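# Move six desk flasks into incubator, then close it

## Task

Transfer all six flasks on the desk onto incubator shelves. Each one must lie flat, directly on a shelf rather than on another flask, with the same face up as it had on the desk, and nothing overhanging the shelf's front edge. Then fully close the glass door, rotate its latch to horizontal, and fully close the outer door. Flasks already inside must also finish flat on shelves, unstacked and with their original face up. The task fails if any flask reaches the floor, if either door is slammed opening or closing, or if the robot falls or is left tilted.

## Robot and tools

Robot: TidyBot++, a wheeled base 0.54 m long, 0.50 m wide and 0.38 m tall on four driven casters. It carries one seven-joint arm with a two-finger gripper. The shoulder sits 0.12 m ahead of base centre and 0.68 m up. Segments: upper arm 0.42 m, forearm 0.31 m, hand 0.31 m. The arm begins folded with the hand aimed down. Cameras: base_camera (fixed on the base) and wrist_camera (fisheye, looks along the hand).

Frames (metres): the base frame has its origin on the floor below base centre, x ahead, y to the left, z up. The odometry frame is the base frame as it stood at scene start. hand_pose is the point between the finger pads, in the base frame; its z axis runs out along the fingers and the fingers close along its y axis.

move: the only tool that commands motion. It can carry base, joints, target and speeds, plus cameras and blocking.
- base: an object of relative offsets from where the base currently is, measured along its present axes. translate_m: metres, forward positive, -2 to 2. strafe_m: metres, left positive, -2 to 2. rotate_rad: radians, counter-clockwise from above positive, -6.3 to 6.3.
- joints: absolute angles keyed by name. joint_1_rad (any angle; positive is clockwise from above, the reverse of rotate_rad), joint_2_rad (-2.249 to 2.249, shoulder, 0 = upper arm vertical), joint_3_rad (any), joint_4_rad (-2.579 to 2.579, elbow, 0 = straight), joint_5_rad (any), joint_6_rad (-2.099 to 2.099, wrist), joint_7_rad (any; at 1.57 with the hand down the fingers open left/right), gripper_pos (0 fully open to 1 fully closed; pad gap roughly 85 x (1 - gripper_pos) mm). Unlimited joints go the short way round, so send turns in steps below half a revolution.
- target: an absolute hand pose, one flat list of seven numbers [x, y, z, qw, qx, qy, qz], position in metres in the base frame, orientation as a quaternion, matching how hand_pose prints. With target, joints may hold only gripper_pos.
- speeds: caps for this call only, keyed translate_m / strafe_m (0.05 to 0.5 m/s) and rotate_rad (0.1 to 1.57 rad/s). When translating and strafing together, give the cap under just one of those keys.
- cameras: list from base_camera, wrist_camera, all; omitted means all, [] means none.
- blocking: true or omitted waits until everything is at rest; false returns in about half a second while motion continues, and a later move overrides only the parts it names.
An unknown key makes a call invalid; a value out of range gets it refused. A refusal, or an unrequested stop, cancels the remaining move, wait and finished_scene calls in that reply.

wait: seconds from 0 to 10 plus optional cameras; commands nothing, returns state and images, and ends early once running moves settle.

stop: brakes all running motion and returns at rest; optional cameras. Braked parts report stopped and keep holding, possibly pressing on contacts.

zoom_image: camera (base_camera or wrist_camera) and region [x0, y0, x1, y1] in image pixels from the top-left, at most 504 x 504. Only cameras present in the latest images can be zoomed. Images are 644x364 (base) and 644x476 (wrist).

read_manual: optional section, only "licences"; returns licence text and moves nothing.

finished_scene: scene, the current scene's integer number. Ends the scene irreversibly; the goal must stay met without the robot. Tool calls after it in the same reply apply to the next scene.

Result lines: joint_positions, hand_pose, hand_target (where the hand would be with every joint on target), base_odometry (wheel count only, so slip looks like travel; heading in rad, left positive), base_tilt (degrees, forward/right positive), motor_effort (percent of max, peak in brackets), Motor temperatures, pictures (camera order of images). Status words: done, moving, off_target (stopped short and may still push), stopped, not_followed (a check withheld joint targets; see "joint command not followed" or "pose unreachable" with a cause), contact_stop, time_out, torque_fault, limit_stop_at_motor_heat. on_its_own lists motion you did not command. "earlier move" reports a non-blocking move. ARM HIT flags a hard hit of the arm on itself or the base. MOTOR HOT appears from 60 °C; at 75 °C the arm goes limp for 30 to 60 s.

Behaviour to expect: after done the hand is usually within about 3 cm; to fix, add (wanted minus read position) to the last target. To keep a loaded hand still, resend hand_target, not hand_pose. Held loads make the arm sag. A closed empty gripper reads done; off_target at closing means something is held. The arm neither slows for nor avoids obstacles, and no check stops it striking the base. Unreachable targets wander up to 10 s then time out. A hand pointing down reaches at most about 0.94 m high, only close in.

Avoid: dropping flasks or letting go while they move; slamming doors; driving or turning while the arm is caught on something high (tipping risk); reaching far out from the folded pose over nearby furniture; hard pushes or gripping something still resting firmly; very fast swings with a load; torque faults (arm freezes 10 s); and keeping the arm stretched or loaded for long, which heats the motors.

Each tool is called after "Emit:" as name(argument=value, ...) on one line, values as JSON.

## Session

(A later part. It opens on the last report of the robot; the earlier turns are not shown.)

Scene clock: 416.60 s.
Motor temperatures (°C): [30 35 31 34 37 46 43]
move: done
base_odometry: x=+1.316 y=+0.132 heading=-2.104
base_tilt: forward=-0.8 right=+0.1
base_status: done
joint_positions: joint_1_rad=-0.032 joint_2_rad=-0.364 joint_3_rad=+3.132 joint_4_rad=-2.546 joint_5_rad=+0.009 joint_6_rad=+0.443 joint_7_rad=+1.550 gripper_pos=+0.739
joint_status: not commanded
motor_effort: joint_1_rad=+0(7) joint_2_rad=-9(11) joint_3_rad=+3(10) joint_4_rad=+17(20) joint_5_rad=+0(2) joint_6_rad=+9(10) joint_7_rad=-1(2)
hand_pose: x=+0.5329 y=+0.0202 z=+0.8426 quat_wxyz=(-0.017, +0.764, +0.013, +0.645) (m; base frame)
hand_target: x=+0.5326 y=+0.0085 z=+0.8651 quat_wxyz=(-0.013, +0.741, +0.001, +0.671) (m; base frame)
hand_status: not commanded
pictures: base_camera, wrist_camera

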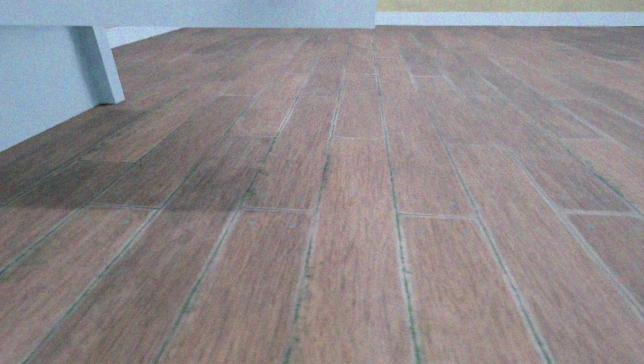

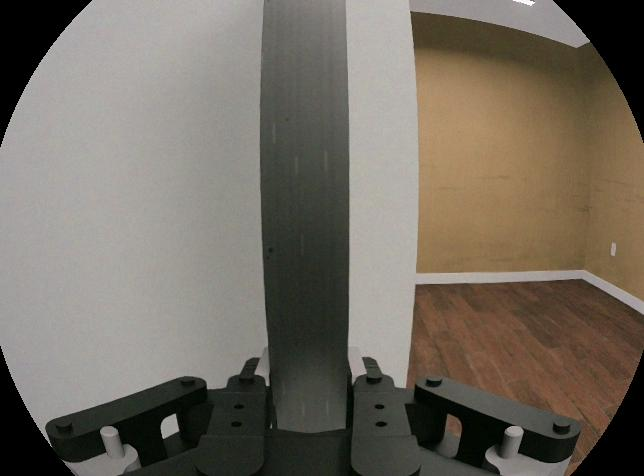

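Emit:
move(base={"translate_m": -0.1127, "strafe_m": 0.116, "rotate_rad": -0.1745}, speeds={"translate_m": 0.08, "rotate_rad": 0.1}, cameras=[])

Emit:
move(base={"translate_m": -0.1127, "strafe_m": 0.116, "rotate_rad": -0.1745}, speeds={"translate_m": 0.08, "rotate_rad": 0.1})

Scene clock: 428.40 s.
Motor temperatures (°C): [30 35 31 34 37 46 43]
move: done
base_odometry: x=+1.474 y=+0.170 heading=-2.279
base_tilt: forward=-0.8 right=+0.1
base_status: done
joint_positions: joint_1_rad=-0.032 joint_2_rad=-0.364 joint_3_rad=+3.130 joint_4_rad=-2.546 joint_5_rad=+0.009 joint_6_rad=+0.443 joint_7_rad=+1.550 gripper_pos=+0.739
joint_status: not commanded
motor_effort: joint_1_rad=-1(8) joint_2_rad=-8(12) joint_3_rad=+2(10) joint_4_rad=+16(19) joint_5_rad=+0(2) joint_6_rad=+8(10) joint_7_rad=-1(2)
hand_pose: x=+0.5331 y=+0.0212 z=+0.8426 quat_wxyz=(-0.018, +0.764, +0.014, +0.645) (m; base frame)
hand_target: x=+0.5326 y=+0.0085 z=+0.8651 quat_wxyz=(-0.013, +0.741, +0.001, +0.671) (m; base frame)
hand_status: not commanded
pictures: none
No camera images: "cameras" was empty.

Scene clock: 430.93 s.
Motor temperatures (°C): [30 35 31 34 37 46 43]
move: done
base_odometry: x=+1.635 y=+0.180 heading=-2.455
base_tilt: forward=-0.8 right=+0.1
base_status: done
joint_positions: joint_1_rad=-0.034 joint_2_rad=-0.363 joint_3_rad=+3.129 joint_4_rad=-2.545 joint_5_rad=+0.009 joint_6_rad=+0.444 joint_7_rad=+1.550 gripper_pos=+0.739
joint_status: not commanded
motor_effort: joint_1_rad=+0(8) joint_2_rad=-9(12) joint_3_rad=+3(11) joint_4_rad=+16(20) joint_5_rad=+0(2) joint_6_rad=+8(10) joint_7_rad=-1(2)
hand_pose: x=+0.5333 y=+0.0224 z=+0.8426 quat_wxyz=(-0.019, +0.764, +0.016, +0.645) (m; base frame)
hand_target: x=+0.5326 y=+0.0085 z=+0.8651 quat_wxyz=(-0.013, +0.741, +0.001, +0.671) (m; base frame)
hand_status: not commanded
pictures: base_camera, wrist_camera

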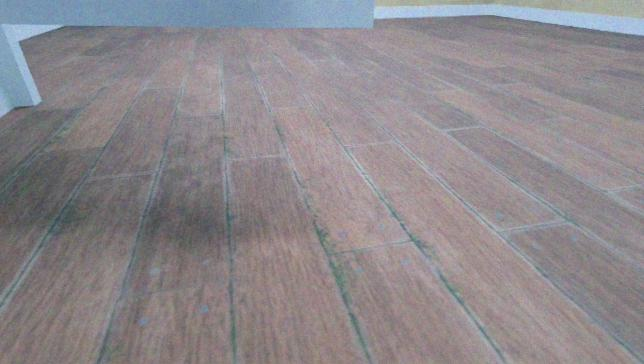

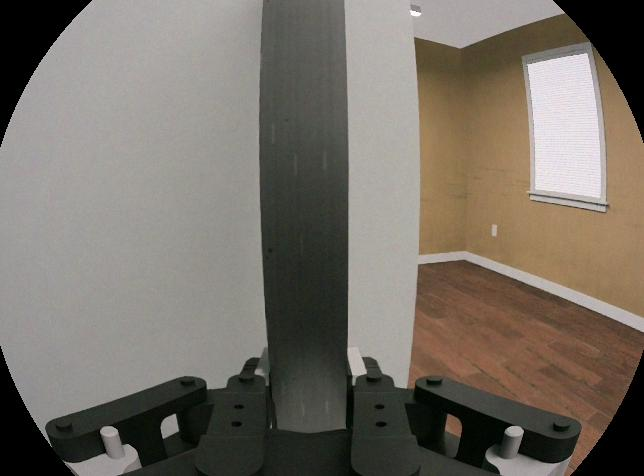

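Emit:
move(base={"translate_m": -0.1127, "strafe_m": 0.116, "rotate_rad": -0.1745}, speeds={"translate_m": 0.08, "rotate_rad": 0.1}, cameras=[])

Emit:
move(joints={"gripper_pos": 0.3})

Scene clock: 443.87 s.
Motor temperatures (°C): [30 35 31 34 37 46 43]
move: time_out
base_odometry: x=+1.794 y=+0.163 heading=-2.633
base_tilt: forward=-0.7 right=+0.1
base_status: translate_m time_out (by the wheels' count: -0.111 of -0.113); strafe_m time_out (by the wheels' count: +0.114 of +0.116); rotate_rad time_out (by the wheels' count: -0.179 of -0.175)
joint_positions: joint_1_rad=-0.027 joint_2_rad=-0.205 joint_3_rad=+3.155 joint_4_rad=-2.427 joint_5_rad=+0.011 joint_6_rad=+0.457 joint_7_rad=+1.550 gripper_pos=+0.741
joint_status: not commanded
motor_effort: joint_1_rad=+0(6) joint_2_rad=-42(47) joint_3_rad=-1(8) joint_4_rad=-4(19) joint_5_rad=-3(6) joint_6_rad=+6(10) joint_7_rad=-2(3)
hand_pose: x=+0.5890 y=+0.0088 z=+0.8436 quat_wxyz=(-0.011, +0.772, +0.002, +0.635) (m; base frame)
hand_target: x=+0.5326 y=+0.0085 z=+0.8651 quat_wxyz=(-0.013, +0.741, +0.001, +0.671) (m; base frame)
hand_status: not commanded
pictures: none
No camera images: "cameras" was empty.

not run: a stop that you did not command came earlier in this reply.

Emit:
move(base={"translate_m": 0.055}, speeds={"translate_m": 0.08})

Scene clock: 450.20 s.
Motor temperatures (°C): [30 35 31 34 37 46 43]
move: done
base_odometry: x=+1.745 y=+0.136 heading=-2.633
base_tilt: forward=-0.8 right=+0.2
base_status: done
joint_positions: joint_1_rad=-0.025 joint_2_rad=-0.361 joint_3_rad=+3.155 joint_4_rad=-2.551 joint_5_rad=+0.011 joint_6_rad=+0.457 joint_7_rad=+1.550 gripper_pos=+0.741
joint_status: not commanded
motor_effort: joint_1_rad=-2(5) joint_2_rad=-9(44) joint_3_rad=+0(4) joint_4_rad=+19(21) joint_5_rad=-5(5) joint_6_rad=+11(12) joint_7_rad=-5(5)
hand_pose: x=+0.5337 y=+0.0074 z=+0.8429 quat_wxyz=(-0.011, +0.762, +0.001, +0.648) (m; base frame)
hand_target: x=+0.5326 y=+0.0085 z=+0.8651 quat_wxyz=(-0.013, +0.741, +0.001, +0.671) (m; base frame)
hand_status: not commanded
pictures: base_camera, wrist_camera

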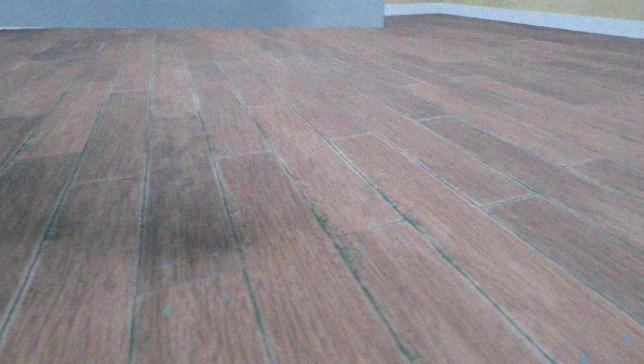

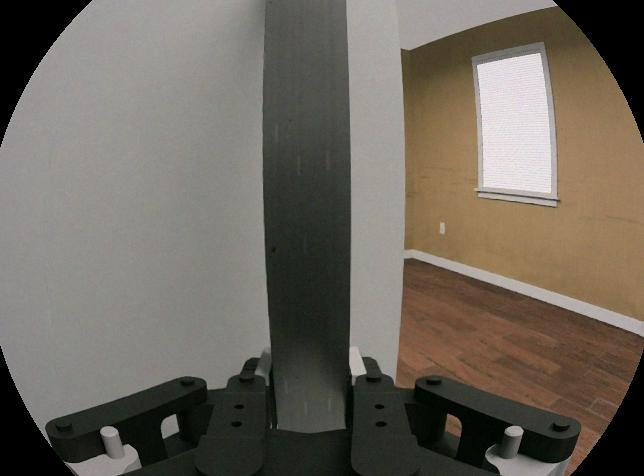

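Emit:
move(joints={"gripper_pos": 0.2}, cameras=["wrist_camera"])

Emit:
move(base={"translate_m": -0.1}, speeds={"translate_m": 0.1}, cameras=["wrist_camera"])

Emit:
move(base={"translate_m": -0.15}, speeds={"translate_m": 0.2})

Scene clock: 521.23 s.
Motor temperatures (°C): [30 35 31 34 37 46 43]
move: done
base_odometry: x=+1.746 y=+0.136 heading=-2.633
base_tilt: forward=-0.8 right=+0.1
base_status: not commanded
joint_positions: joint_1_rad=-0.025 joint_2_rad=-0.370 joint_3_rad=+3.155 joint_4_rad=-2.551 joint_5_rad=+0.010 joint_6_rad=+0.458 joint_7_rad=+1.550 gripper_pos=+0.200
joint_status: all done
motor_effort: joint_1_rad=-1(2) joint_2_rad=-5(11) joint_3_rad=+0(1) joint_4_rad=+18(19) joint_5_rad=+0(5) joint_6_rad=+9(12) joint_7_rad=+0(5)
hand_pose: x=+0.5322 y=+0.0072 z=+0.8467 quat_wxyz=(-0.011, +0.759, +0.000, +0.651) (m; base frame)
hand_target: x=+0.5326 y=+0.0085 z=+0.8651 quat_wxyz=(-0.013, +0.741, +0.001, +0.671) (m; base frame)
hand_status: not commanded
pictures: wrist_camera

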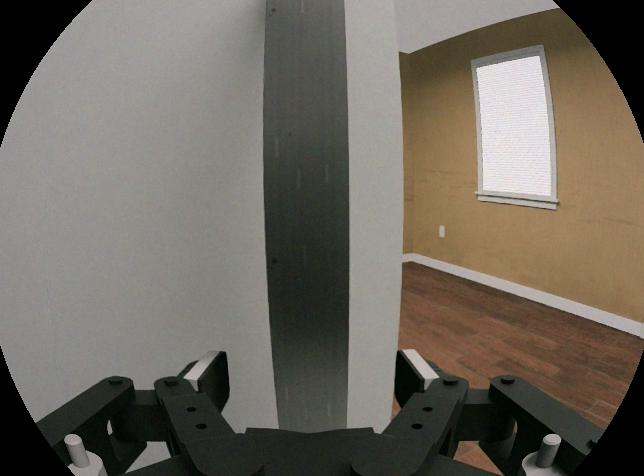

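Scene clock: 522.77 s.
Motor temperatures (°C): [30 35 31 34 37 46 43]
move: done
base_odometry: x=+1.833 y=+0.185 heading=-2.633
base_tilt: forward=-0.8 right=+0.1
base_status: done
joint_positions: joint_1_rad=-0.025 joint_2_rad=-0.374 joint_3_rad=+3.155 joint_4_rad=-2.551 joint_5_rad=+0.010 joint_6_rad=+0.458 joint_7_rad=+1.550 gripper_pos=+0.200
joint_status: not commanded
motor_effort: joint_1_rad=-1(2) joint_2_rad=-5(8) joint_3_rad=+0(1) joint_4_rad=+19(20) joint_5_rad=+0(0) joint_6_rad=+8(9) joint_7_rad=+1(1)
hand_pose: x=+0.5315 y=+0.0072 z=+0.8485 quat_wxyz=(-0.011, +0.758, +0.000, +0.653) (m; base frame)
hand_target: x=+0.5326 y=+0.0085 z=+0.8651 quat_wxyz=(-0.013, +0.741, +0.001, +0.671) (m; base frame)
hand_status: not commanded
pictures: wrist_camera

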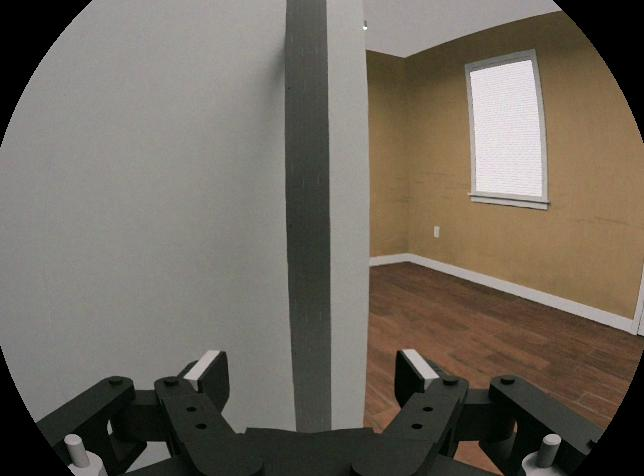

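Scene clock: 524.23 s.
Motor temperatures (°C): [30 35 31 34 37 46 43]
move: done
base_odometry: x=+1.964 y=+0.258 heading=-2.633
base_tilt: forward=-0.8 right=+0.2
base_status: done
joint_positions: joint_1_rad=-0.025 joint_2_rad=-0.377 joint_3_rad=+3.155 joint_4_rad=-2.551 joint_5_rad=+0.010 joint_6_rad=+0.458 joint_7_rad=+1.550 gripper_pos=+0.200
joint_status: not commanded
motor_effort: joint_1_rad=-1(2) joint_2_rad=-5(8) joint_3_rad=+0(1) joint_4_rad=+18(20) joint_5_rad=+0(0) joint_6_rad=+9(9) joint_7_rad=+0(1)
hand_pose: x=+0.5312 y=+0.0072 z=+0.8494 quat_wxyz=(-0.011, +0.757, +0.000, +0.653) (m; base frame)
hand_target: x=+0.5326 y=+0.0085 z=+0.8651 quat_wxyz=(-0.013, +0.741, +0.001, +0.671) (m; base frame)
hand_status: not commanded
pictures: base_camera, wrist_camera

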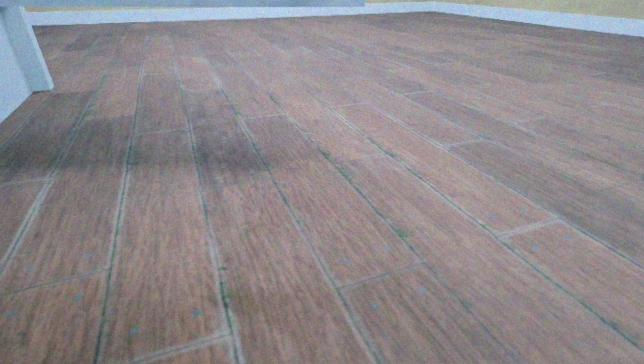

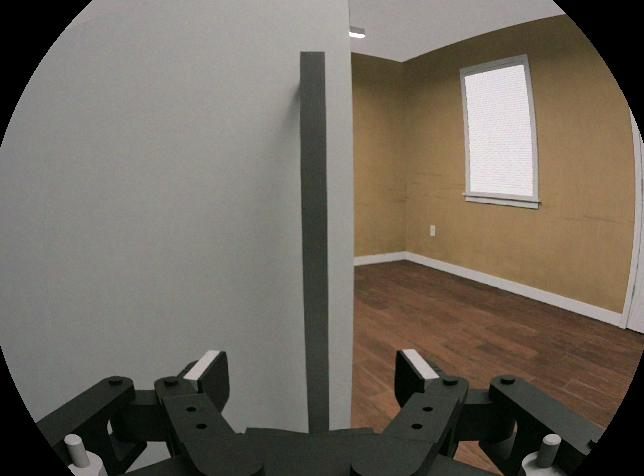

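Emit:
move(base={"rotate_rad": 2.018}, cameras=["wrist_camera"])

Emit:
move(base={"translate_m": -1.055, "strafe_m": -0.343}, cameras=["wrist_camera"])

Emit:
move(base={"strafe_m": -1.09})

Scene clock: 533.13 s.
Motor temperatures (°C): [30 35 31 34 37 46 43]
move: done
base_odometry: x=+1.964 y=+0.257 heading=-0.616
base_tilt: forward=-0.8 right=+0.1
base_status: done
joint_positions: joint_1_rad=-0.025 joint_2_rad=-0.377 joint_3_rad=+3.155 joint_4_rad=-2.551 joint_5_rad=+0.010 joint_6_rad=+0.458 joint_7_rad=+1.550 gripper_pos=+0.200
joint_status: not commanded
motor_effort: joint_1_rad=-1(3) joint_2_rad=-5(6) joint_3_rad=+0(2) joint_4_rad=+19(19) joint_5_rad=+0(1) joint_6_rad=+8(9) joint_7_rad=+0(1)
hand_pose: x=+0.5312 y=+0.0072 z=+0.8494 quat_wxyz=(-0.011, +0.757, +0.000, +0.653) (m; base frame)
hand_target: x=+0.5326 y=+0.0085 z=+0.8651 quat_wxyz=(-0.013, +0.741, +0.001, +0.671) (m; base frame)
hand_status: not commanded
pictures: wrist_camera

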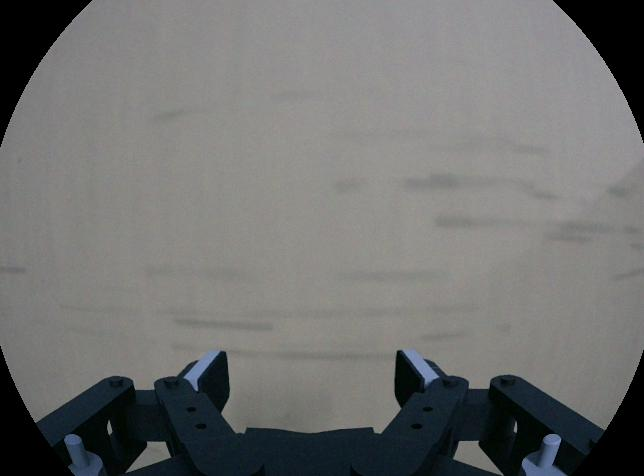

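Scene clock: 536.63 s.
Motor temperatures (°C): [30 35 31 34 37 46 43]
move: done
base_odometry: x=+0.905 y=+0.587 heading=-0.615
base_tilt: forward=-0.8 right=+0.2
base_status: done
joint_positions: joint_1_rad=-0.025 joint_2_rad=-0.377 joint_3_rad=+3.155 joint_4_rad=-2.551 joint_5_rad=+0.010 joint_6_rad=+0.458 joint_7_rad=+1.550 gripper_pos=+0.200
joint_status: not commanded
motor_effort: joint_1_rad=-1(2) joint_2_rad=-5(9) joint_3_rad=+0(1) joint_4_rad=+19(20) joint_5_rad=+0(1) joint_6_rad=+9(9) joint_7_rad=+0(1)
hand_pose: x=+0.5311 y=+0.0072 z=+0.8495 quat_wxyz=(-0.012, +0.757, +0.000, +0.654) (m; base frame)
hand_target: x=+0.5326 y=+0.0085 z=+0.8651 quat_wxyz=(-0.013, +0.741, +0.001, +0.671) (m; base frame)
hand_status: not commanded
pictures: wrist_camera

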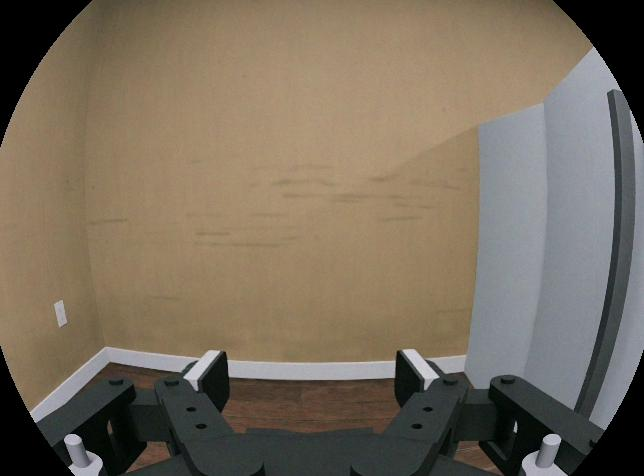

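Scene clock: 539.80 s.
Motor temperatures (°C): [30 35 31 34 37 46 43]
move: done
base_odometry: x=+0.276 y=-0.303 heading=-0.616
base_tilt: forward=-0.8 right=+0.2
base_status: done
joint_positions: joint_1_rad=-0.025 joint_2_rad=-0.377 joint_3_rad=+3.155 joint_4_rad=-2.551 joint_5_rad=+0.010 joint_6_rad=+0.458 joint_7_rad=+1.550 gripper_pos=+0.200
joint_status: not commanded
motor_effort: joint_1_rad=-1(2) joint_2_rad=-5(6) joint_3_rad=+0(3) joint_4_rad=+19(20) joint_5_rad=+0(1) joint_6_rad=+9(9) joint_7_rad=+1(1)
hand_pose: x=+0.5311 y=+0.0072 z=+0.8495 quat_wxyz=(-0.012, +0.757, +0.000, +0.654) (m; base frame)
hand_target: x=+0.5326 y=+0.0085 z=+0.8651 quat_wxyz=(-0.013, +0.741, +0.001, +0.671) (m; base frame)
hand_status: not commanded
pictures: base_camera, wrist_camera

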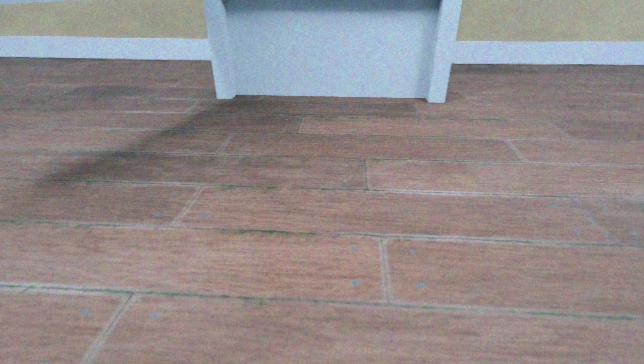

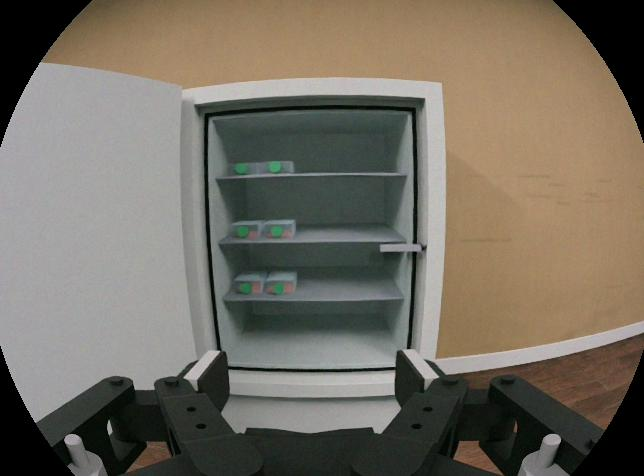

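Emit:
zoom_image(camera="wrist_camera", region=[170, 70, 460, 400])

Scaled by 1.527.

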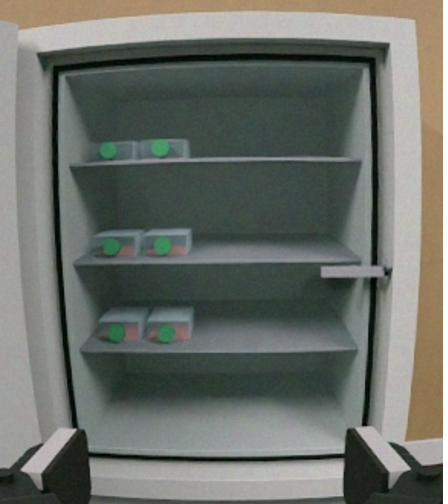

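Emit:
move(base={"translate_m": 0.4, "strafe_m": -0.05, "rotate_rad": -0.056})

Emit:
zoom_image(camera="wrist_camera", region=[170, 70, 520, 400])

Scene clock: 612.47 s.
Motor temperatures (°C): [30 35 31 34 37 46 43]
move: done
base_odometry: x=+0.573 y=-0.575 heading=-0.672
base_tilt: forward=-0.8 right=+0.1
base_status: done
joint_positions: joint_1_rad=-0.025 joint_2_rad=-0.373 joint_3_rad=+3.155 joint_4_rad=-2.551 joint_5_rad=+0.010 joint_6_rad=+0.458 joint_7_rad=+1.550 gripper_pos=+0.200
joint_status: not commanded
motor_effort: joint_1_rad=-1(2) joint_2_rad=-5(9) joint_3_rad=+0(1) joint_4_rad=+18(20) joint_5_rad=+0(1) joint_6_rad=+8(9) joint_7_rad=+1(1)
hand_pose: x=+0.5317 y=+0.0072 z=+0.8481 quat_wxyz=(-0.011, +0.758, +0.000, +0.652) (m; base frame)
hand_target: x=+0.5326 y=+0.0085 z=+0.8651 quat_wxyz=(-0.013, +0.741, +0.001, +0.671) (m; base frame)
hand_status: not commanded
pictures: base_camera, wrist_camera

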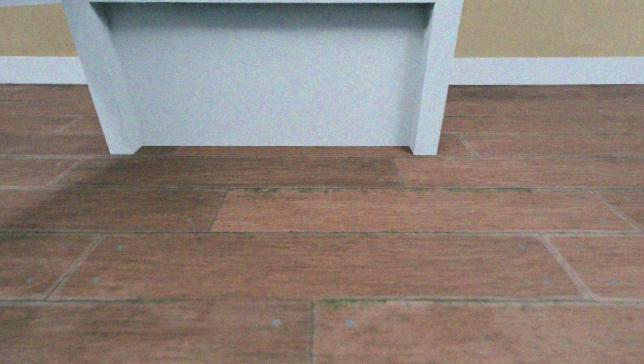

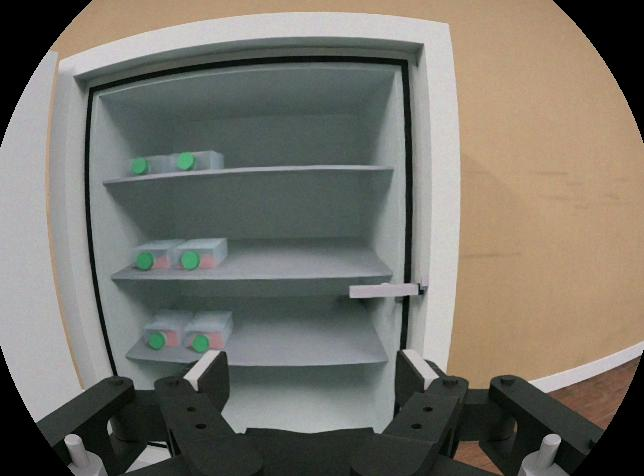

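Scaled by 1.440.

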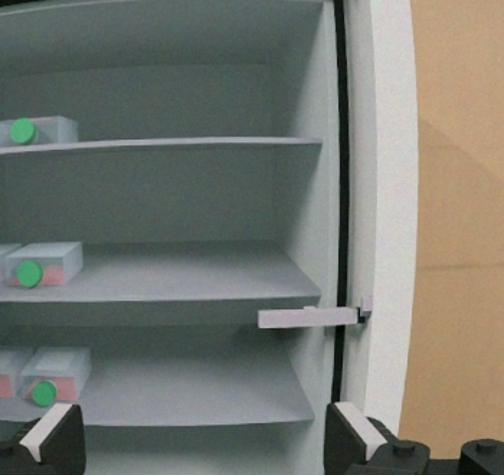

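Emit:
move(base={"translate_m": 0.15, "strafe_m": -0.13}, cameras=["wrist_camera"])

Emit:
zoom_image(camera="wrist_camera", region=[200, 200, 460, 400])

Scene clock: 633.77 s.
Motor temperatures (°C): [30 35 31 34 37 46 43]
move: done
base_odometry: x=+0.610 y=-0.770 heading=-0.672
base_tilt: forward=-0.8 right=+0.1
base_status: done
joint_positions: joint_1_rad=-0.025 joint_2_rad=-0.374 joint_3_rad=+3.155 joint_4_rad=-2.551 joint_5_rad=+0.010 joint_6_rad=+0.458 joint_7_rad=+1.550 gripper_pos=+0.200
joint_status: not commanded
motor_effort: joint_1_rad=+0(2) joint_2_rad=-6(8) joint_3_rad=+0(1) joint_4_rad=+19(19) joint_5_rad=+0(1) joint_6_rad=+9(9) joint_7_rad=+1(1)
hand_pose: x=+0.5316 y=+0.0072 z=+0.8483 quat_wxyz=(-0.011, +0.758, +0.000, +0.652) (m; base frame)
hand_target: x=+0.5326 y=+0.0085 z=+0.8651 quat_wxyz=(-0.013, +0.741, +0.001, +0.671) (m; base frame)
hand_status: not commanded
pictures: wrist_camera

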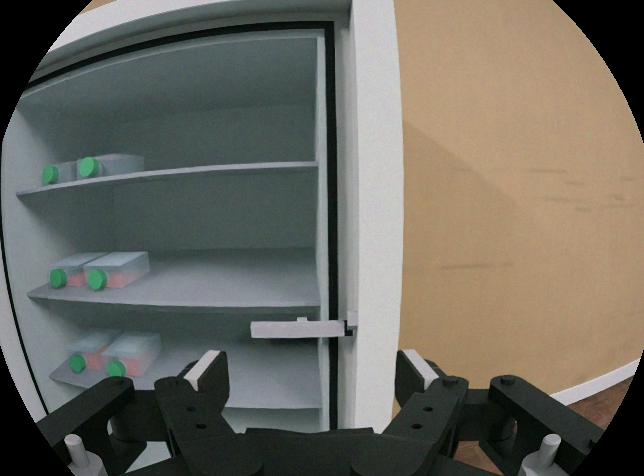

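Scaled by 1.938.

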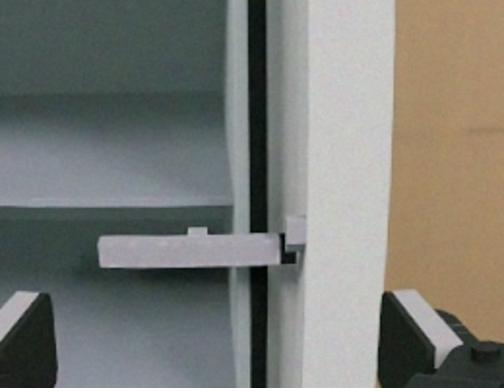

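Emit:
zoom_image(camera="wrist_camera", region=[320, 300, 370, 345])

Emit:
zoom_image(camera="wrist_camera", region=[240, 290, 370, 360])

Scaled by 10.080.

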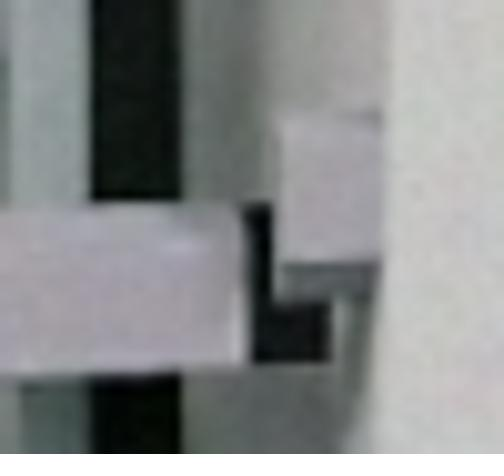

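Scaled by 3.877.

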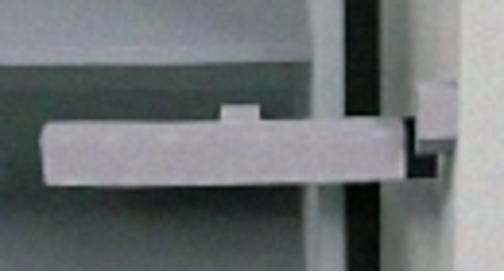

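Emit:
move(base={"translate_m": -0.15}, cameras=[])

Emit:
move(joints={"joint_2_rad": 0.42, "joint_4_rad": -2.51, "joint_6_rad": 1.36, "joint_7_rad": 3.12, "gripper_pos": 0.2})

Scene clock: 790.73 s.
Motor temperatures (°C): [30 35 31 34 37 46 43]
move: done
base_odometry: x=+0.492 y=-0.677 heading=-0.672
base_tilt: forward=-0.8 right=+0.2
base_status: done
joint_positions: joint_1_rad=-0.025 joint_2_rad=-0.382 joint_3_rad=+3.155 joint_4_rad=-2.551 joint_5_rad=+0.010 joint_6_rad=+0.458 joint_7_rad=+1.550 gripper_pos=+0.200
joint_status: not commanded
motor_effort: joint_1_rad=-1(2) joint_2_rad=-5(8) joint_3_rad=+0(1) joint_4_rad=+19(20) joint_5_rad=+0(1) joint_6_rad=+9(9) joint_7_rad=+0(1)
hand_pose: x=+0.5301 y=+0.0071 z=+0.8515 quat_wxyz=(-0.012, +0.755, +0.000, +0.656) (m; base frame)
hand_target: x=+0.5326 y=+0.0085 z=+0.8651 quat_wxyz=(-0.013, +0.741, +0.001, +0.671) (m; base frame)
hand_status: not commanded
pictures: none
No camera images: "cameras" was empty.

Scene clock: 793.33 s.
Motor temperatures (°C): [30 35 31 34 37 46 43]
move: done
base_odometry: x=+0.492 y=-0.677 heading=-0.672
base_tilt: forward=-0.8 right=+0.2
base_status: not commanded
joint_positions: joint_1_rad=-0.025 joint_2_rad=+0.408 joint_3_rad=+3.155 joint_4_rad=-2.527 joint_5_rad=+0.010 joint_6_rad=+1.286 joint_7_rad=+3.049 gripper_pos=+0.200
joint_status: all done
motor_effort: joint_1_rad=-1(2) joint_2_rad=-23(24) joint_3_rad=-1(1) joint_4_rad=+8(19) joint_5_rad=+0(1) joint_6_rad=+9(10) joint_7_rad=+0(1)
hand_pose: x=+0.6608 y=+0.0116 z=+0.7359 quat_wxyz=(+0.454, +0.535, +0.502, +0.505) (m; base frame)
hand_target: x=+0.6678 y=+0.0129 z=+0.7589 quat_wxyz=(+0.490, +0.498, +0.502, +0.510) (m; base frame)
hand_status: not commanded
pictures: base_camera, wrist_camera

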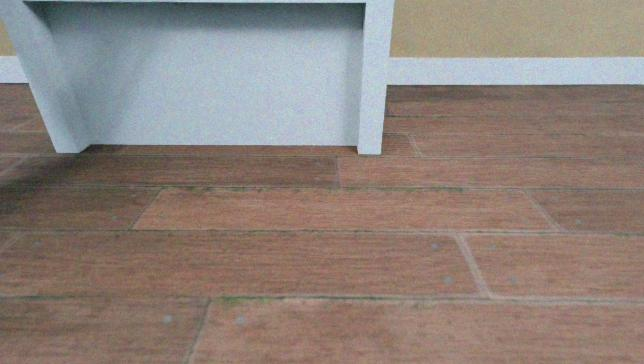

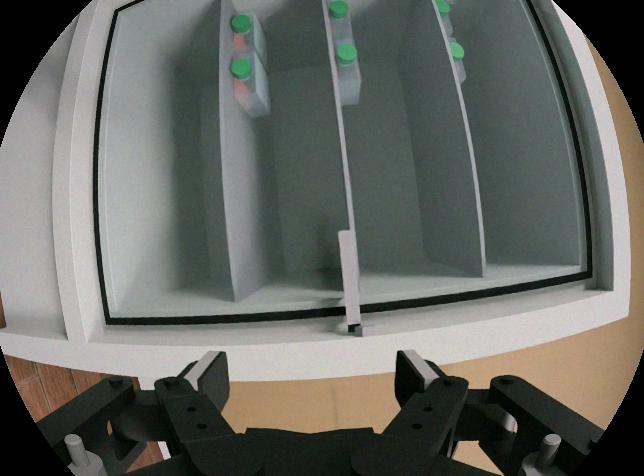

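Emit:
move(joints={"joint_1_rad": 0.0, "joint_2_rad": 0.432, "joint_4_rad": -2.493, "joint_6_rad": 1.434, "joint_7_rad": 3.21}, cameras=["wrist_camera"])

Scene clock: 802.87 s.
Motor temperatures (°C): [30 35 31 34 37 46 43]
move: done
base_odometry: x=+0.492 y=-0.677 heading=-0.672
base_tilt: forward=-0.8 right=+0.2
base_status: not commanded
joint_positions: joint_1_rad=-0.012 joint_2_rad=+0.418 joint_3_rad=+3.155 joint_4_rad=-2.506 joint_5_rad=+0.010 joint_6_rad=+1.369 joint_7_rad=+3.151 gripper_pos=+0.200
joint_status: all done
motor_effort: joint_1_rad=-2(3) joint_2_rad=-24(24) joint_3_rad=-1(1) joint_4_rad=+8(10) joint_5_rad=+0(1) joint_6_rad=+9(10) joint_7_rad=+0(1)
hand_pose: x=+0.6690 y=+0.0045 z=+0.7639 quat_wxyz=(+0.506, +0.490, +0.503, +0.502) (m; base frame)
hand_target: x=+0.6731 y=-0.0003 z=+0.7817 quat_wxyz=(+0.538, +0.462, +0.497, +0.500) (m; base frame)
hand_status: not commanded
pictures: wrist_camera

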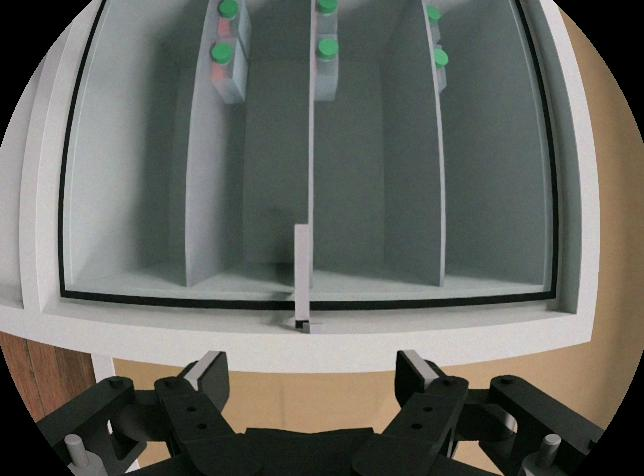

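Emit:
move(base={"translate_m": 0.15, "strafe_m": 0.026}, speeds={"translate_m": 0.2}, cameras=["wrist_camera"])

Scene clock: 823.33 s.
Motor temperatures (°C): [30 35 31 34 37 46 43]
move: done
base_odometry: x=+0.626 y=-0.750 heading=-0.671
base_tilt: forward=-0.8 right=+0.1
base_status: done
joint_positions: joint_1_rad=-0.011 joint_2_rad=+0.423 joint_3_rad=+3.155 joint_4_rad=-2.503 joint_5_rad=+0.010 joint_6_rad=+1.369 joint_7_rad=+3.151 gripper_pos=+0.200
joint_status: not commanded
motor_effort: joint_1_rad=-1(3) joint_2_rad=-24(26) joint_3_rad=-1(2) joint_4_rad=+9(10) joint_5_rad=+0(1) joint_6_rad=+9(10) joint_7_rad=+0(1)
hand_pose: x=+0.6705 y=+0.0043 z=+0.7625 quat_wxyz=(+0.505, +0.490, +0.503, +0.501) (m; base frame)
hand_target: x=+0.6731 y=-0.0003 z=+0.7817 quat_wxyz=(+0.538, +0.462, +0.497, +0.500) (m; base frame)
hand_status: not commanded
pictures: wrist_camera

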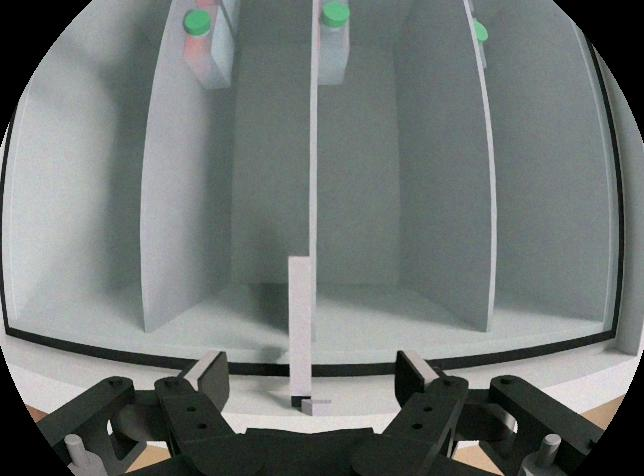

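Emit:
move(base={"strafe_m": -0.04}, joints={"joint_1_rad": -0.044, "joint_2_rad": 0.401, "joint_6_rad": 1.358}, speeds={"strafe_m": 0.1}, cameras=["wrist_camera"])

Scene clock: 861.33 s.
Motor temperatures (°C): [30 35 31 34 37 46 43]
move: done
base_odometry: x=+0.601 y=-0.781 heading=-0.671
base_tilt: forward=-0.8 right=+0.2
base_status: done
joint_positions: joint_1_rad=-0.036 joint_2_rad=+0.412 joint_3_rad=+3.155 joint_4_rad=-2.503 joint_5_rad=+0.010 joint_6_rad=+1.366 joint_7_rad=+3.151 gripper_pos=+0.200
joint_status: all done
motor_effort: joint_1_rad=-1(4) joint_2_rad=-24(25) joint_3_rad=-1(2) joint_4_rad=+9(10) joint_5_rad=+0(1) joint_6_rad=+9(9) joint_7_rad=+0(1)
hand_pose: x=+0.6693 y=+0.0177 z=+0.7678 quat_wxyz=(+0.501, +0.482, +0.507, +0.510) (m; base frame)
hand_target: x=+0.6710 y=+0.0238 z=+0.7752 quat_wxyz=(+0.516, +0.462, +0.519, +0.501) (m; base frame)
hand_status: not commanded
pictures: wrist_camera

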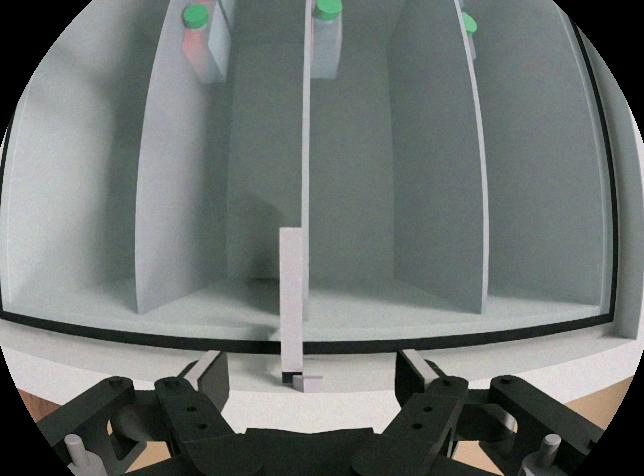

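Emit:
move(joints={"joint_1_rad": -0.06, "joint_2_rad": 0.39, "joint_6_rad": 1.29}, cameras=["wrist_camera"])

Scene clock: 872.60 s.
Motor temperatures (°C): [30 35 31 34 37 46 43]
move: done
base_odometry: x=+0.601 y=-0.781 heading=-0.671
base_tilt: forward=-0.8 right=+0.2
base_status: not commanded
joint_positions: joint_1_rad=-0.046 joint_2_rad=+0.405 joint_3_rad=+3.155 joint_4_rad=-2.503 joint_5_rad=+0.010 joint_6_rad=+1.325 joint_7_rad=+3.151 gripper_pos=+0.200
joint_status: all done
motor_effort: joint_1_rad=-2(3) joint_2_rad=-24(24) joint_3_rad=-1(2) joint_4_rad=+9(9) joint_5_rad=+0(1) joint_6_rad=+8(10) joint_7_rad=+0(1)
hand_pose: x=+0.6685 y=+0.0234 z=+0.7591 quat_wxyz=(+0.490, +0.488, +0.518, +0.504) (m; base frame)
hand_target: x=+0.6697 y=+0.0325 z=+0.7601 quat_wxyz=(+0.498, +0.471, +0.538, +0.491) (m; base frame)
hand_status: not commanded
pictures: wrist_camera

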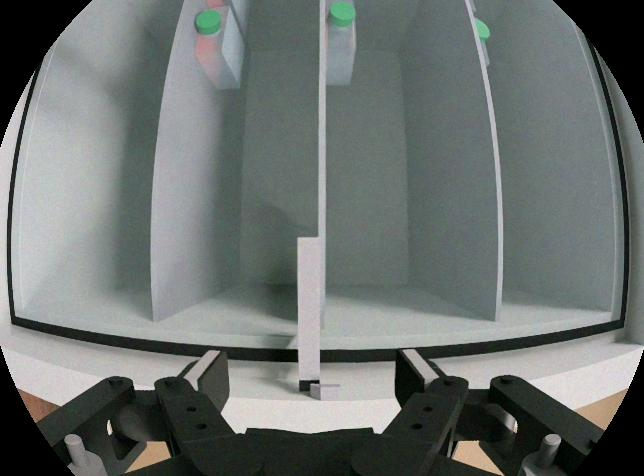

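Emit:
move(base={"translate_m": 0.125}, speeds={"translate_m": 0.08}, cameras=["wrist_camera"])

Scene clock: 889.63 s.
Motor temperatures (°C): [30 35 31 34 37 46 43]
move: done
base_odometry: x=+0.699 y=-0.859 heading=-0.671
base_tilt: forward=-0.8 right=+0.1
base_status: done
joint_positions: joint_1_rad=-0.046 joint_2_rad=+0.401 joint_3_rad=+3.155 joint_4_rad=-2.502 joint_5_rad=+0.010 joint_6_rad=+1.325 joint_7_rad=+3.151 gripper_pos=+0.200
joint_status: not commanded
motor_effort: joint_1_rad=-1(2) joint_2_rad=-24(26) joint_3_rad=+0(1) joint_4_rad=+9(10) joint_5_rad=+0(1) joint_6_rad=+9(9) joint_7_rad=+0(1)
hand_pose: x=+0.6686 y=+0.0234 z=+0.7615 quat_wxyz=(+0.492, +0.486, +0.517, +0.505) (m; base frame)
hand_target: x=+0.6697 y=+0.0325 z=+0.7601 quat_wxyz=(+0.498, +0.471, +0.538, +0.491) (m; base frame)
hand_status: not commanded
pictures: wrist_camera

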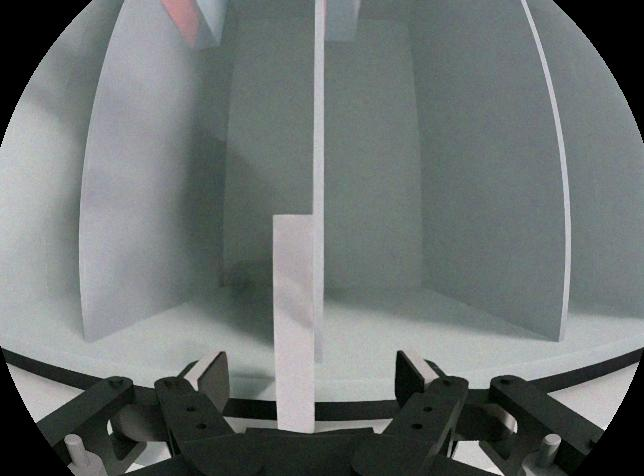

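Emit:
move(base={"strafe_m": 0.006}, joints={"joint_2_rad": 0.408}, cameras=["wrist_camera"])

Scene clock: 915.23 s.
Motor temperatures (°C): [30 36 31 34 37 46 43]
move: done
base_odometry: x=+0.703 y=-0.855 heading=-0.672
base_tilt: forward=-0.8 right=+0.1
base_status: done
joint_positions: joint_1_rad=-0.049 joint_2_rad=+0.404 joint_3_rad=+3.155 joint_4_rad=-2.502 joint_5_rad=+0.010 joint_6_rad=+1.325 joint_7_rad=+3.151 gripper_pos=+0.200
joint_status: all done
motor_effort: joint_1_rad=-1(4) joint_2_rad=-24(24) joint_3_rad=-1(2) joint_4_rad=+8(10) joint_5_rad=+0(1) joint_6_rad=+9(9) joint_7_rad=+0(1)
hand_pose: x=+0.6688 y=+0.0252 z=+0.7598 quat_wxyz=(+0.490, +0.486, +0.518, +0.505) (m; base frame)
hand_target: x=+0.6710 y=+0.0326 z=+0.7502 quat_wxyz=(+0.493, +0.475, +0.543, +0.486) (m; base frame)
hand_status: not commanded
pictures: wrist_camera

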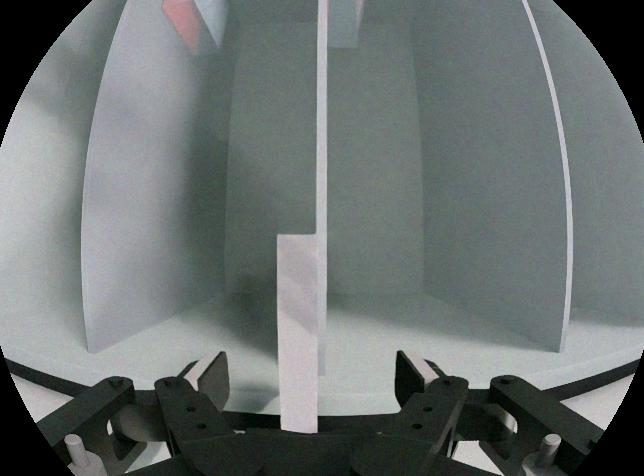

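Emit:
move(joints={"joint_2_rad": 0.424}, cameras=["wrist_camera"])

Scene clock: 920.77 s.
Motor temperatures (°C): [30 36 31 34 37 46 43]
move: done
base_odometry: x=+0.703 y=-0.855 heading=-0.672
base_tilt: forward=-0.8 right=+0.1
base_status: not commanded
joint_positions: joint_1_rad=-0.049 joint_2_rad=+0.413 joint_3_rad=+3.155 joint_4_rad=-2.502 joint_5_rad=+0.010 joint_6_rad=+1.325 joint_7_rad=+3.151 gripper_pos=+0.200
joint_status: all done
motor_effort: joint_1_rad=-1(2) joint_2_rad=-24(25) joint_3_rad=-1(1) joint_4_rad=+9(9) joint_5_rad=+0(0) joint_6_rad=+9(9) joint_7_rad=+0(1)
hand_pose: x=+0.6694 y=+0.0252 z=+0.7551 quat_wxyz=(+0.488, +0.488, +0.520, +0.503) (m; base frame)
hand_target: x=+0.6721 y=+0.0326 z=+0.7413 quat_wxyz=(+0.489, +0.479, +0.547, +0.482) (m; base frame)
hand_status: not commanded
pictures: wrist_camera

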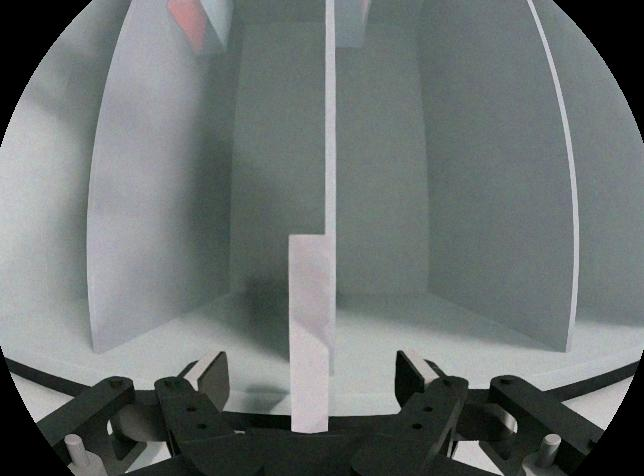

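Emit:
move(joints={"gripper_pos": 0.65}, cameras=["wrist_camera"])

Emit:
move(joints={"gripper_pos": 0.88}, cameras=["wrist_camera"])

Scene clock: 933.10 s.
Motor temperatures (°C): [30 36 31 34 37 46 43]
move: done
base_odometry: x=+0.703 y=-0.855 heading=-0.672
base_tilt: forward=-0.8 right=+0.1
base_status: not commanded
joint_positions: joint_1_rad=-0.049 joint_2_rad=+0.413 joint_3_rad=+3.155 joint_4_rad=-2.502 joint_5_rad=+0.010 joint_6_rad=+1.325 joint_7_rad=+3.151 gripper_pos=+0.650
joint_status: all done
motor_effort: joint_1_rad=-1(2) joint_2_rad=-24(24) joint_3_rad=-1(1) joint_4_rad=+9(10) joint_5_rad=+0(0) joint_6_rad=+9(9) joint_7_rad=-1(1)
hand_pose: x=+0.6694 y=+0.0252 z=+0.7551 quat_wxyz=(+0.488, +0.488, +0.520, +0.503) (m; base frame)
hand_target: x=+0.6721 y=+0.0326 z=+0.7413 quat_wxyz=(+0.489, +0.479, +0.547, +0.482) (m; base frame)
hand_status: not commanded
pictures: wrist_camera

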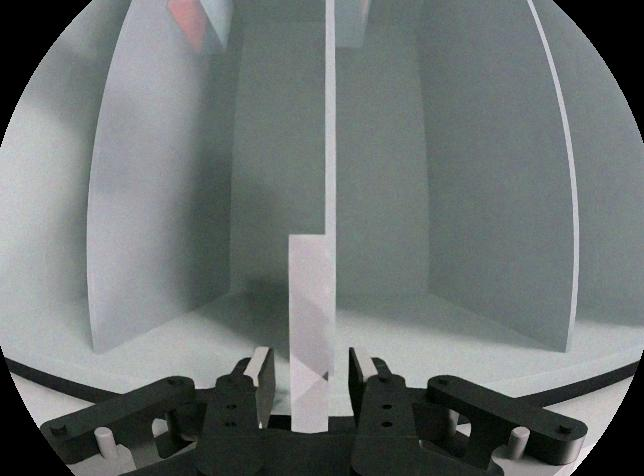

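Scene clock: 933.73 s.
Motor temperatures (°C): [30 36 31 34 37 46 43]
move: done
base_odometry: x=+0.703 y=-0.855 heading=-0.672
base_tilt: forward=-0.8 right=+0.1
base_status: not commanded
joint_positions: joint_1_rad=-0.049 joint_2_rad=+0.413 joint_3_rad=+3.155 joint_4_rad=-2.503 joint_5_rad=+0.010 joint_6_rad=+1.325 joint_7_rad=+3.151 gripper_pos=+0.860
joint_status: all done
motor_effort: joint_1_rad=+0(2) joint_2_rad=-22(26) joint_3_rad=+0(1) joint_4_rad=+9(12) joint_5_rad=+0(0) joint_6_rad=+7(12) joint_7_rad=+1(2)
hand_pose: x=+0.6691 y=+0.0252 z=+0.7543 quat_wxyz=(+0.487, +0.489, +0.521, +0.502) (m; base frame)
hand_target: x=+0.6721 y=+0.0326 z=+0.7413 quat_wxyz=(+0.489, +0.479, +0.547, +0.482) (m; base frame)
hand_status: not commanded
pictures: wrist_camera

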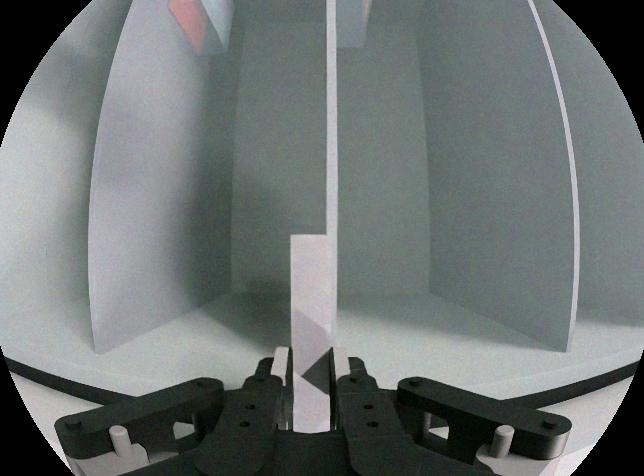

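Emit:
move(joints={"gripper_pos": 0.95}, cameras=[])

Emit:
move(joints={"joint_7_rad": 2.85}, cameras=["wrist_camera"])

Scene clock: 941.07 s.
Motor temperatures (°C): [30 36 31 34 37 46 43]
move: off_target
base_odometry: x=+0.703 y=-0.855 heading=-0.672
base_tilt: forward=-0.8 right=+0.1
base_status: not commanded
joint_positions: joint_1_rad=-0.049 joint_2_rad=+0.413 joint_3_rad=+3.155 joint_4_rad=-2.503 joint_5_rad=+0.010 joint_6_rad=+1.325 joint_7_rad=+3.151 gripper_pos=+0.868
joint_status: gripper_pos off_target (ended at +0.868, target +0.950)
motor_effort: joint_1_rad=-1(2) joint_2_rad=-21(22) joint_3_rad=+0(1) joint_4_rad=+10(13) joint_5_rad=+0(0) joint_6_rad=+7(8) joint_7_rad=+1(1)
hand_pose: x=+0.6690 y=+0.0252 z=+0.7542 quat_wxyz=(+0.487, +0.489, +0.521, +0.502) (m; base frame)
hand_target: x=+0.6721 y=+0.0326 z=+0.7413 quat_wxyz=(+0.489, +0.479, +0.547, +0.482) (m; base frame)
hand_status: not commanded
pictures: none
No camera images: "cameras" was empty.

Scene clock: 941.80 s.
Motor temperatures (°C): [30 36 31 34 37 46 43]
move: done
base_odometry: x=+0.703 y=-0.855 heading=-0.672
base_tilt: forward=-0.8 right=+0.1
base_status: not commanded
joint_positions: joint_1_rad=-0.049 joint_2_rad=+0.414 joint_3_rad=+3.155 joint_4_rad=-2.500 joint_5_rad=+0.010 joint_6_rad=+1.325 joint_7_rad=+2.891 gripper_pos=+0.868
joint_status: all done
motor_effort: joint_1_rad=-2(3) joint_2_rad=-22(25) joint_3_rad=-2(2) joint_4_rad=+8(11) joint_5_rad=+1(1) joint_6_rad=+7(9) joint_7_rad=+0(1)
hand_pose: x=+0.6702 y=+0.0252 z=+0.7549 quat_wxyz=(+0.419, +0.552, +0.453, +0.562) (m; base frame)
hand_target: x=+0.6721 y=+0.0326 z=+0.7413 quat_wxyz=(+0.395, +0.569, +0.452, +0.562) (m; base frame)
hand_status: not commanded
pictures: wrist_camera

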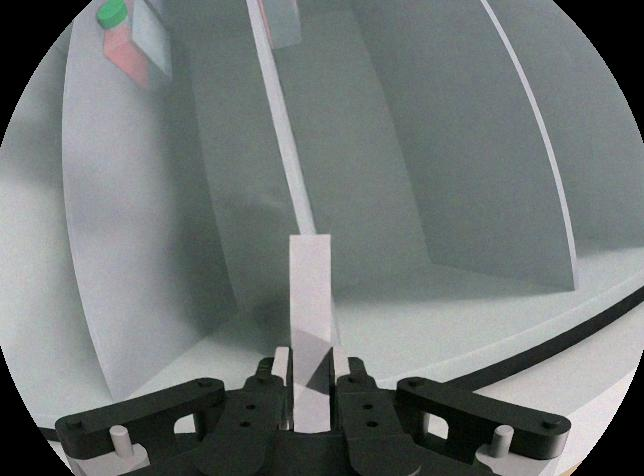

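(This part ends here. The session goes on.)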